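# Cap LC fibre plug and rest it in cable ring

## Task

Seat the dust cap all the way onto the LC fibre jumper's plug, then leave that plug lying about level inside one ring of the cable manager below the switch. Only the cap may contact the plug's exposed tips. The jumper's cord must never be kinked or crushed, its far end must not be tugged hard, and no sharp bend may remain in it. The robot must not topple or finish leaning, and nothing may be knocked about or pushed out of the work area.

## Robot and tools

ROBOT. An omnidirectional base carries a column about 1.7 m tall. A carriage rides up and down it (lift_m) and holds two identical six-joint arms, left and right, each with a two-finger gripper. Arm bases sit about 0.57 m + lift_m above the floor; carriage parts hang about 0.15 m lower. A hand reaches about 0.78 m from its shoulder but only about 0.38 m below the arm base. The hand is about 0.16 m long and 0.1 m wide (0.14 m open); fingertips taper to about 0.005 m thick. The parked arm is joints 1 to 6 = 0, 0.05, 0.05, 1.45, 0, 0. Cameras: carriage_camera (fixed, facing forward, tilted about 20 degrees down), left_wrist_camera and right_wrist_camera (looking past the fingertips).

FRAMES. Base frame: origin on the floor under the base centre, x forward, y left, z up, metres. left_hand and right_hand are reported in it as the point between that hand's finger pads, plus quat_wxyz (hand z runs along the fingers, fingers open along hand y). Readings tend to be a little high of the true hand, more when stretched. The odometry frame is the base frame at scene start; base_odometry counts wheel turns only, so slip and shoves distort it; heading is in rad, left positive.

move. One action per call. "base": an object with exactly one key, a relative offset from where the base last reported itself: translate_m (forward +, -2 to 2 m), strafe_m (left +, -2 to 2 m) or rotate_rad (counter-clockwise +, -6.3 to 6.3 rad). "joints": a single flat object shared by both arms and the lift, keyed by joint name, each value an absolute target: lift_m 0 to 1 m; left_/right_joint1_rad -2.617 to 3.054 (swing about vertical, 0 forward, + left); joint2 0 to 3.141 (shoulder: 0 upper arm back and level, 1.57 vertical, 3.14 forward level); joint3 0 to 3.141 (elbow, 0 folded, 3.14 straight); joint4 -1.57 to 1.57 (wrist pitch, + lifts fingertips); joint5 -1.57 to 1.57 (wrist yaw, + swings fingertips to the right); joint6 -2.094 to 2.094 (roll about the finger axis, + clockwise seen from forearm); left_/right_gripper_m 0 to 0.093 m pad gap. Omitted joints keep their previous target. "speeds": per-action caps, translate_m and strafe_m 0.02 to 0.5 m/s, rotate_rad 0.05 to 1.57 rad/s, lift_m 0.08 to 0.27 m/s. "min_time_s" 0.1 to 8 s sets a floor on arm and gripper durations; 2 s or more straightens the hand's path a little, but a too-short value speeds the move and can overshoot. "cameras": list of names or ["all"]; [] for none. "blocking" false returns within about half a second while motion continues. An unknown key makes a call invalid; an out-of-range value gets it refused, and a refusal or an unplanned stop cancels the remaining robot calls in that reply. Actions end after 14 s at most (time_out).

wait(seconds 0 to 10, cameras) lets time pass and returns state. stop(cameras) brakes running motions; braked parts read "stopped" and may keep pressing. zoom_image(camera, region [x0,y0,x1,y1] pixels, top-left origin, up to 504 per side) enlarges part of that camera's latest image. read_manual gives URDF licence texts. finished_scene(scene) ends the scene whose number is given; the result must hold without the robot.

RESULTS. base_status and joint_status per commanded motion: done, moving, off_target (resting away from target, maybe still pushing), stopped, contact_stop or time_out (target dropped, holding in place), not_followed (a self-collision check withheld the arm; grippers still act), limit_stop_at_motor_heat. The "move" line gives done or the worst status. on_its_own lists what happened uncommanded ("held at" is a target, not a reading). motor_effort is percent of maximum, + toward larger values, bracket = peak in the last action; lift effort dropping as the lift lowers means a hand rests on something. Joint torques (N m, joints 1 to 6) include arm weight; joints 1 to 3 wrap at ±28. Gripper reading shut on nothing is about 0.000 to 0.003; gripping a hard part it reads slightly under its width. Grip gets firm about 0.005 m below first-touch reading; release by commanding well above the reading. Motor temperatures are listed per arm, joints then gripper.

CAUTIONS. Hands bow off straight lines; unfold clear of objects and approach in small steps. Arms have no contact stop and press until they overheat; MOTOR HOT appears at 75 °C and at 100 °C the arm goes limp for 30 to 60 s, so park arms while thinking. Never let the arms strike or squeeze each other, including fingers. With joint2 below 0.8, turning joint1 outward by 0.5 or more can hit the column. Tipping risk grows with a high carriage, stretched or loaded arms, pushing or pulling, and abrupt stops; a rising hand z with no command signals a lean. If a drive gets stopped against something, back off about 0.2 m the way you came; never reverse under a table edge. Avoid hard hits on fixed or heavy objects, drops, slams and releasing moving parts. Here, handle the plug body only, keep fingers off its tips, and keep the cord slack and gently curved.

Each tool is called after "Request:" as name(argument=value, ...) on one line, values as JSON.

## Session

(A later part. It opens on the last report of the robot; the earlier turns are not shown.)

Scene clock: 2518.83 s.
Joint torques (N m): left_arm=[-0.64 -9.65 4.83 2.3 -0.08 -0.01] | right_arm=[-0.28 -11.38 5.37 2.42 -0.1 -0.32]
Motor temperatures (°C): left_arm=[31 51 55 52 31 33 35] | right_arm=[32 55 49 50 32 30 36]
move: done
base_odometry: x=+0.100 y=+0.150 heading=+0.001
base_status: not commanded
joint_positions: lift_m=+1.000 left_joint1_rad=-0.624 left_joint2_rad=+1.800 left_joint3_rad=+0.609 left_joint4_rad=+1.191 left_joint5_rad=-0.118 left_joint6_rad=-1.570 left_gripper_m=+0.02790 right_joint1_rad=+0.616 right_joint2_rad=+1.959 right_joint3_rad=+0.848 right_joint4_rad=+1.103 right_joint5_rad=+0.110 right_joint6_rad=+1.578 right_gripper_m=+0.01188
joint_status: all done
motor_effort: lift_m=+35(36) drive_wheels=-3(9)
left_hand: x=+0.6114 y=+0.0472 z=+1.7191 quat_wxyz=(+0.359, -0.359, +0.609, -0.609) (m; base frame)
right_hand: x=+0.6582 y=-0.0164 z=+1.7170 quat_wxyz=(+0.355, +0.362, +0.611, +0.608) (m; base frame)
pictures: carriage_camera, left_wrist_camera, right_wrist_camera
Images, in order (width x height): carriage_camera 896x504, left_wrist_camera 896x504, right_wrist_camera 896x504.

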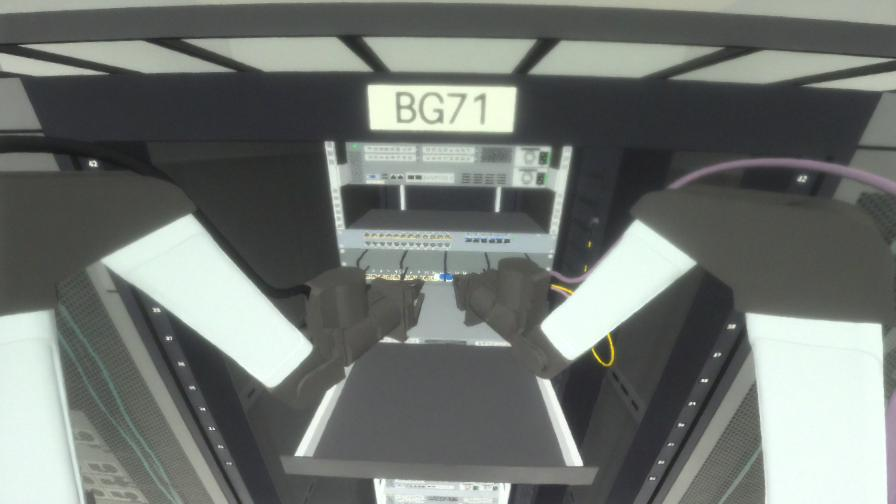

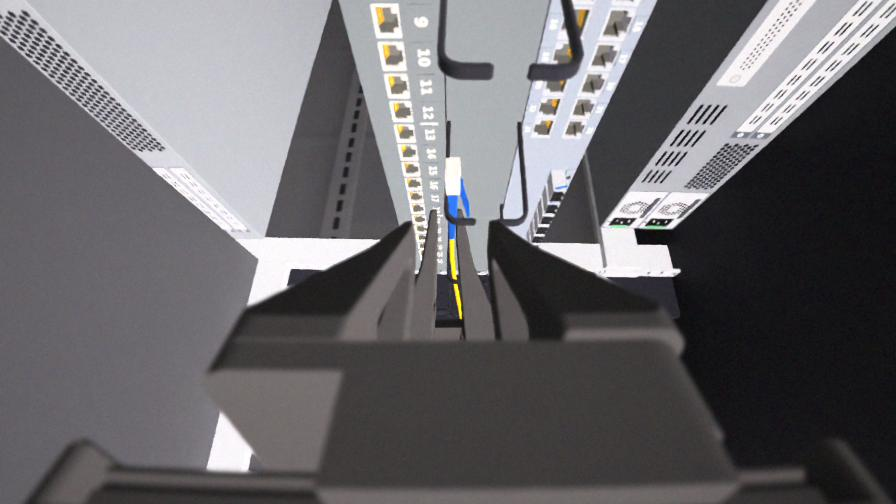

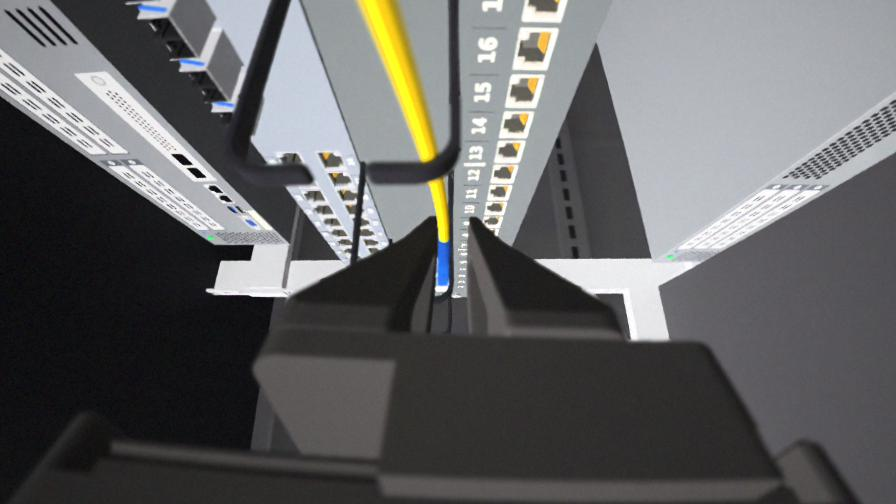

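Request:
move(joints={"right_gripper_m": 0.032}, min_time_s=2.5, cameras=["all"])

Request:
zoom_image(camera="carriage_camera", region=[425, 262, 471, 292])

Request:
zoom_image(camera="left_wrist_camera", region=[400, 150, 500, 310])

Request:
zoom_image(camera="right_wrist_camera", region=[400, 180, 500, 340])

Scene clock: 2532.90 s.
Joint torques (N m): left_arm=[-0.61 -9.65 4.82 2.29 -0.08 -0.01] | right_arm=[-0.28 -11.38 5.39 2.42 -0.1 -0.32]
Motor temperatures (°C): left_arm=[30 52 53 52 31 33 35] | right_arm=[32 55 49 51 32 30 36]
move: done
base_odometry: x=+0.100 y=+0.150 heading=+0.001
base_status: not commanded
joint_positions: lift_m=+1.000 left_joint1_rad=-0.624 left_joint2_rad=+1.800 left_joint3_rad=+0.609 left_joint4_rad=+1.191 left_joint5_rad=-0.118 left_joint6_rad=-1.570 left_gripper_m=+0.02790 right_joint1_rad=+0.616 right_joint2_rad=+1.959 right_joint3_rad=+0.848 right_joint4_rad=+1.102 right_joint5_rad=+0.109 right_joint6_rad=+1.578 right_gripper_m=+0.03186
joint_status: all done
motor_effort: lift_m=+35(36) drive_wheels=-4(6)
left_hand: x=+0.6114 y=+0.0472 z=+1.7191 quat_wxyz=(+0.359, -0.359, +0.609, -0.609) (m; base frame)
right_hand: x=+0.6581 y=-0.0164 z=+1.7169 quat_wxyz=(+0.355, +0.362, +0.611, +0.608) (m; base frame)
pictures: carriage_camera, left_wrist_camera, right_wrist_camera
Images, in order (width x height): carriage_camera 896x504, left_wrist_camera 896x504, right_wrist_camera 896x504.

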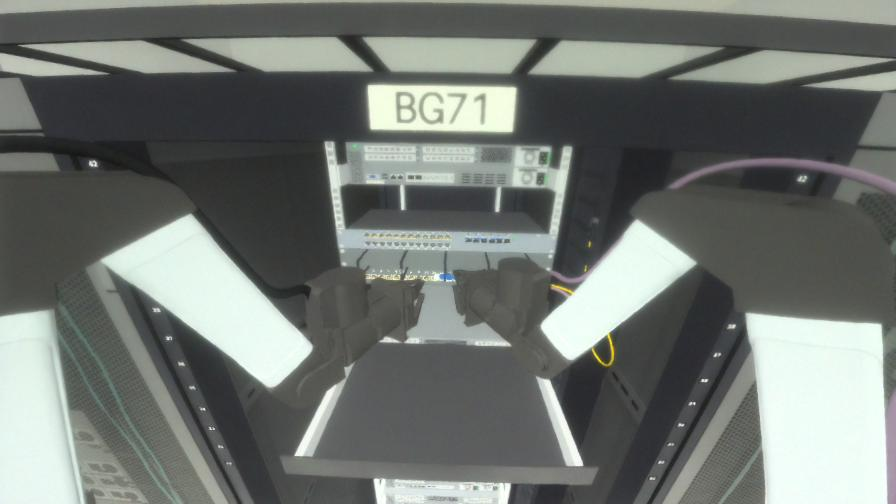

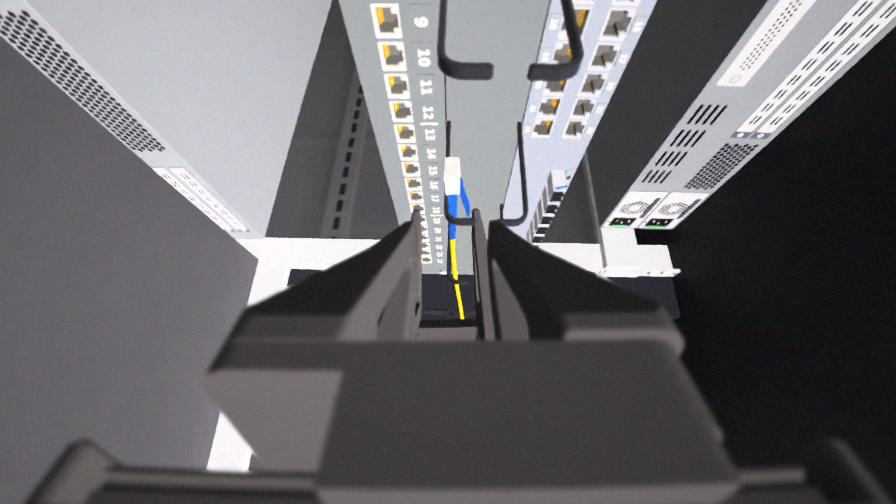

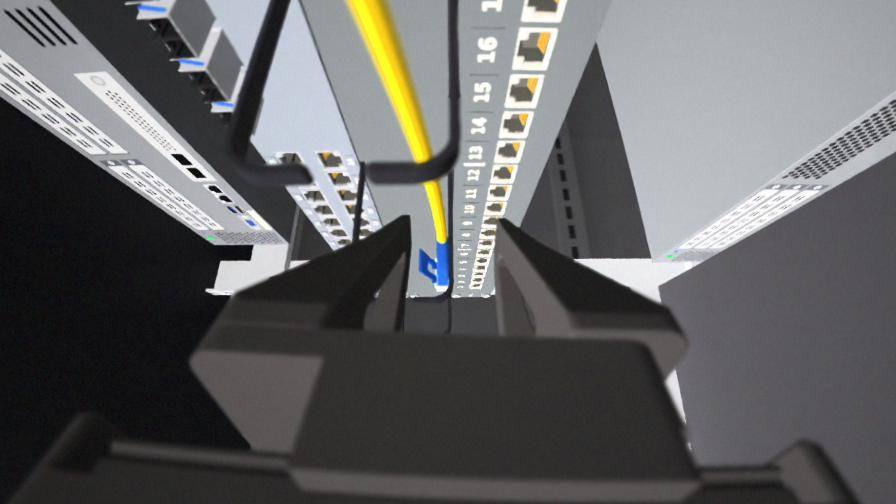

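Scaled by 10.957 from the camera's 896x504 image, which has a finer 1280x720 frame.

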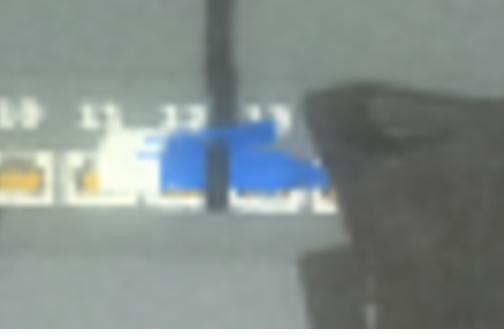

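Scaled by 3.150 from the camera's 896x504 image, which has a finer 1280x720 frame.

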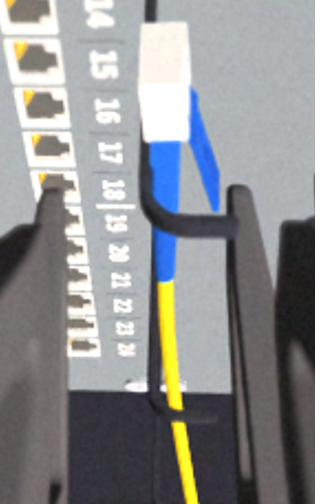

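Scaled by 3.150 from the camera's 896x504 image, which has a finer 1280x720 frame.

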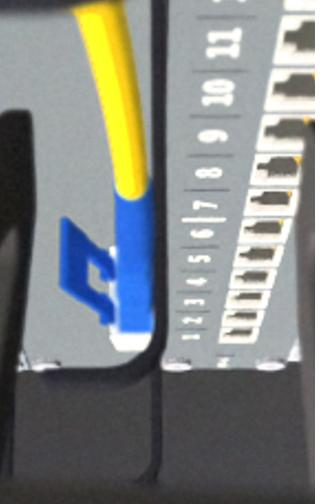

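Request:
move(joints={"right_joint1_rad": 0.6395, "right_joint2_rad": 1.8, "right_joint3_rad": 0.62, "right_joint4_rad": 1.187, "right_joint5_rad": 0.1365}, min_time_s=3, cameras=["all"])

Request:
zoom_image(camera="carriage_camera", region=[425, 262, 471, 292])

Request:
zoom_image(camera="left_wrist_camera", region=[400, 150, 500, 310])

Request:
zoom_image(camera="right_wrist_camera", region=[380, 120, 480, 280])

Scene clock: 2557.20 s.
Joint torques (N m): left_arm=[-0.62 -9.66 4.81 2.3 -0.06 0] | right_arm=[0.59 -10.51 4.42 2.65 0.11 -0.32]
Motor temperatures (°C): left_arm=[30 53 52 51 30 33 35] | right_arm=[32 55 48 53 32 30 35]
move: done
base_odometry: x=+0.100 y=+0.150 heading=+0.001
base_status: not commanded
joint_positions: lift_m=+1.000 left_joint1_rad=-0.624 left_joint2_rad=+1.800 left_joint3_rad=+0.609 left_joint4_rad=+1.192 left_joint5_rad=-0.119 left_joint6_rad=-1.570 left_gripper_m=+0.02790 right_joint1_rad=+0.633 right_joint2_rad=+1.823 right_joint3_rad=+0.633 right_joint4_rad=+1.187 right_joint5_rad=+0.127 right_joint6_rad=+1.578 right_gripper_m=+0.03186
joint_status: all done
motor_effort: lift_m=+36(36) drive_wheels=+0(6)
left_hand: x=+0.6115 y=+0.0473 z=+1.7192 quat_wxyz=(+0.360, -0.359, +0.609, -0.609) (m; base frame)
right_hand: x=+0.6146 y=-0.0411 z=+1.7171 quat_wxyz=(+0.356, +0.362, +0.609, +0.609) (m; base frame)
pictures: carriage_camera, left_wrist_camera, right_wrist_camera
Images, in order (width x height): carriage_camera 896x504, left_wrist_camera 896x504, right_wrist_camera 896x504.

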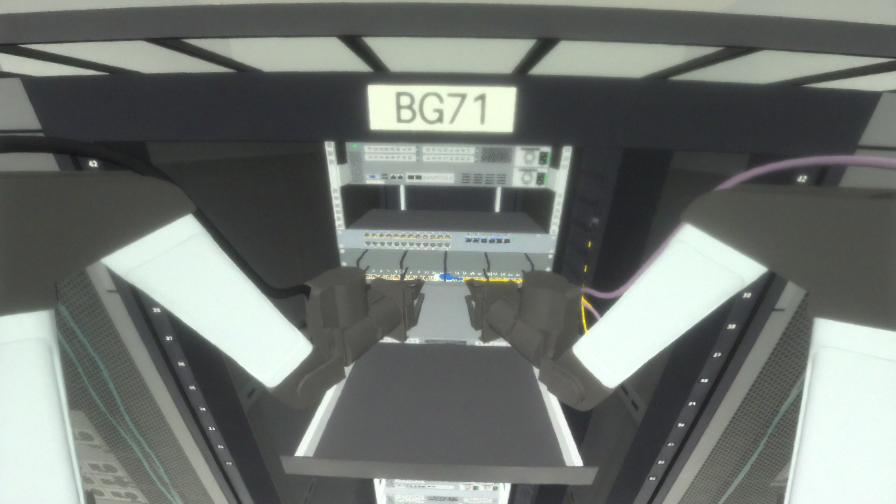

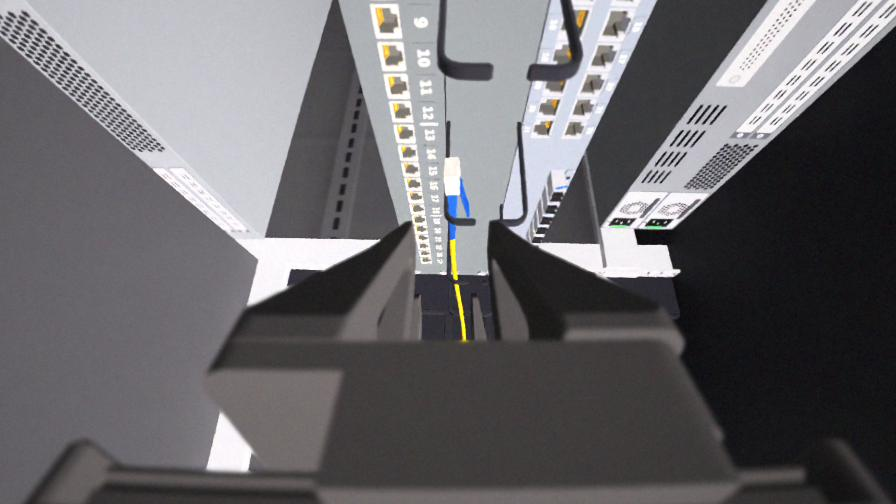

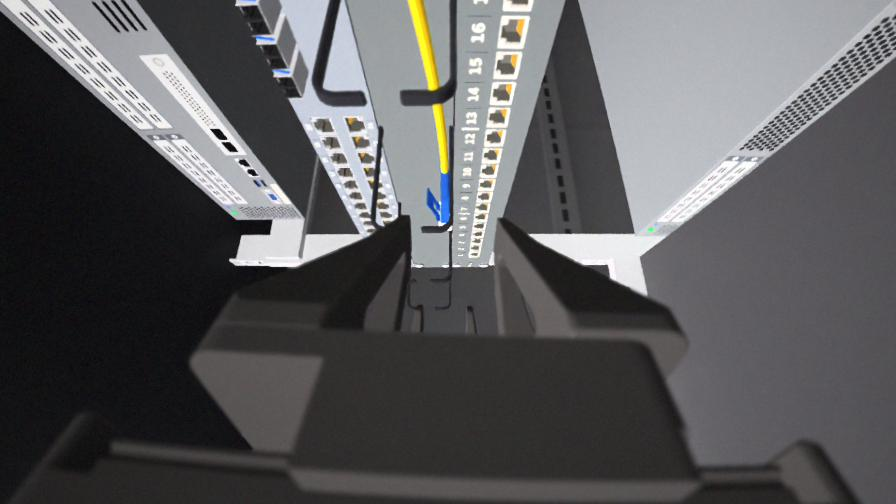

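Scaled by 10.957 from the camera's 896x504 image, which has a finer 1280x720 frame.

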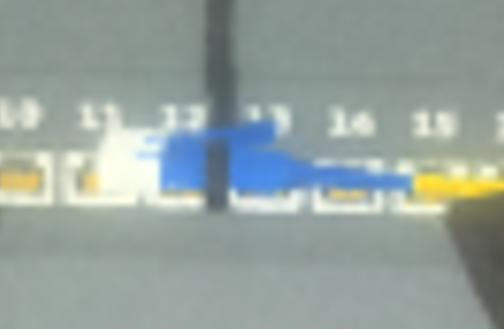

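Scaled by 3.150 from the camera's 896x504 image, which has a finer 1280x720 frame.

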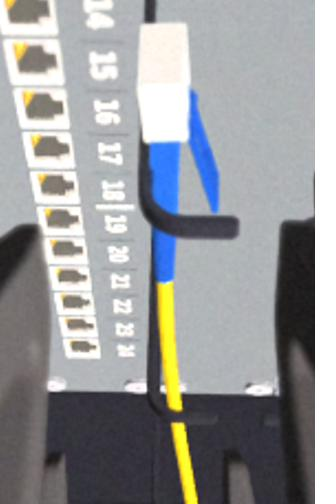

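Scaled by 3.150 from the camera's 896x504 image, which has a finer 1280x720 frame.

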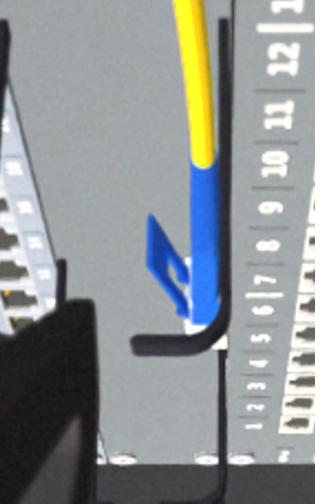

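Request:
zoom_image(camera="right_wrist_camera", region=[415, 160, 465, 240])

Request:
zoom_image(camera="left_wrist_camera", region=[430, 150, 480, 240])

Scaled by 6.300 from the camera's 896x504 image, which has a finer 1280x720 frame.

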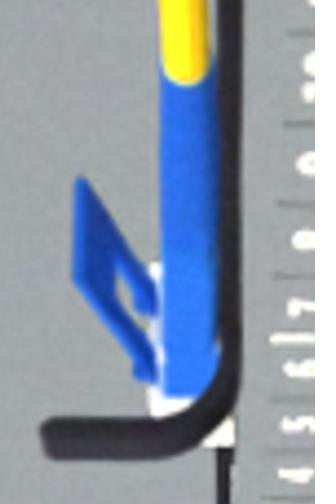

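Scaled by 5.600 from the camera's 896x504 image, which has a finer 1280x720 frame.

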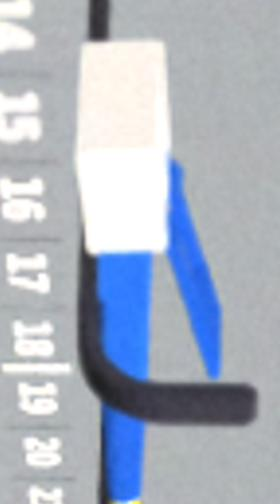

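Request:
move(joints={"left_joint1_rad": -0.66, "left_joint2_rad": 1.405, "left_joint3_rad": 0.688, "left_joint4_rad": 0.772, "left_joint5_rad": -0.16, "left_joint6_rad": -0.3}, min_time_s=2.5, cameras=[])

Request:
move(joints={"left_joint1_rad": -0.636, "left_joint2_rad": 1.538, "left_joint3_rad": 1.06, "left_joint4_rad": 0.182, "left_joint5_rad": -0.186, "left_joint6_rad": 0.0}, min_time_s=2.5, cameras=["left_wrist_camera"])

Request:
zoom_image(camera="left_wrist_camera", region=[388, 202, 508, 302])

Scene clock: 2634.53 s.
Joint torques (N m): left_arm=[-0.61 -7.35 11.06 2.07 -0.06 0.13] | right_arm=[0.57 -10.52 4.41 2.61 0.1 -0.32]
move: done
base_odometry: x=+0.100 y=+0.150 heading=+0.001
base_status: not commanded
joint_positions: lift_m=+1.000 left_joint1_rad=-0.652 left_joint2_rad=+1.431 left_joint3_rad=+0.650 left_joint4_rad=+0.778 left_joint5_rad=-0.146 left_joint6_rad=-0.313 left_gripper_m=+0.02790 right_joint1_rad=+0.633 right_joint2_rad=+1.823 right_joint3_rad=+0.633 right_joint4_rad=+1.188 right_joint5_rad=+0.128 right_joint6_rad=+1.578 right_gripper_m=+0.03186
joint_status: all done
motor_effort: lift_m=+35(36) drive_wheels=+0(8)
left_hand: x=+0.5850 y=+0.0568 z=+1.7986 quat_wxyz=(+0.648, +0.068, +0.705, -0.281) (m; base frame)
right_hand: x=+0.6146 y=-0.0412 z=+1.7174 quat_wxyz=(+0.357, +0.362, +0.609, +0.610) (m; base frame)
pictures: none
No camera images: "cameras" was empty.

Scene clock: 2637.33 s.
Joint torques (N m): left_arm=[0.69 -5.53 11.9 2.05 -0.1 0.12] | right_arm=[0.59 -10.54 4.4 2.62 0.1 -0.32]
move: done
base_odometry: x=+0.100 y=+0.150 heading=+0.001
base_status: not commanded
joint_positions: lift_m=+1.000 left_joint1_rad=-0.644 left_joint2_rad=+1.525 left_joint3_rad=+1.019 left_joint4_rad=+0.189 left_joint5_rad=-0.173 left_joint6_rad=-0.012 left_gripper_m=+0.02790 right_joint1_rad=+0.633 right_joint2_rad=+1.823 right_joint3_rad=+0.633 right_joint4_rad=+1.188 right_joint5_rad=+0.128 right_joint6_rad=+1.578 right_gripper_m=+0.03186
joint_status: all done
motor_effort: lift_m=+35(36) drive_wheels=-2(8)
left_hand: x=+0.6206 y=+0.0399 z=+1.7885 quat_wxyz=(+0.576, +0.203, +0.783, -0.122) (m; base frame)
right_hand: x=+0.6147 y=-0.0413 z=+1.7174 quat_wxyz=(+0.357, +0.362, +0.609, +0.610) (m; base frame)
pictures: left_wrist_camera
Images, in order (width x height): left_wrist_camera 896x504.

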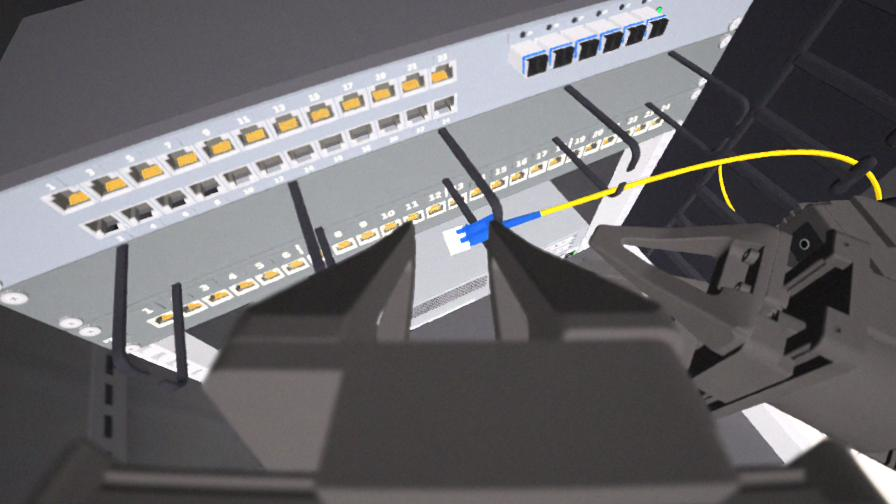

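Scaled by 4.200 from the camera's 896x504 image, which has a finer 1280x720 frame.

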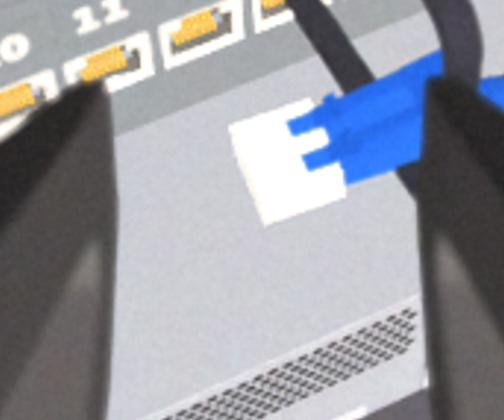

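Excellent view from above: the slots are filled with the blue latches. Zooming finer.

Request:
zoom_image(camera="left_wrist_camera", region=[438, 220, 488, 260])

Scaled by 10.080 from the camera's 896x504 image, which has a finer 1280x720 frame.

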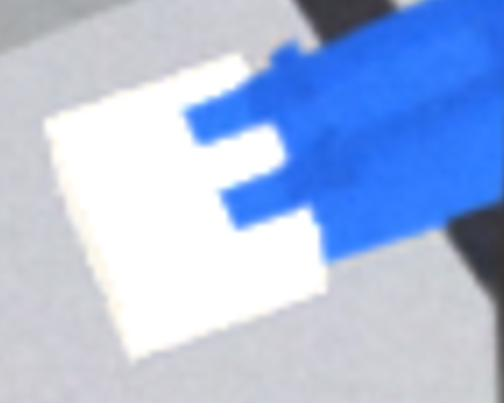

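Request:
zoom_image(camera="left_wrist_camera", region=[454, 212, 490, 240])

Scaled by 14.000 from the camera's 896x504 image, which has a finer 1280x720 frame.

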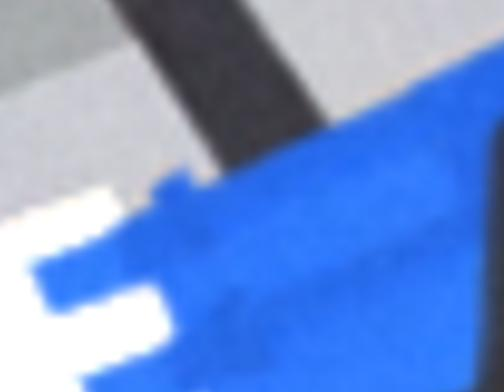

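Request:
finished_scene(scene=1)

The scene is finished: the task was done.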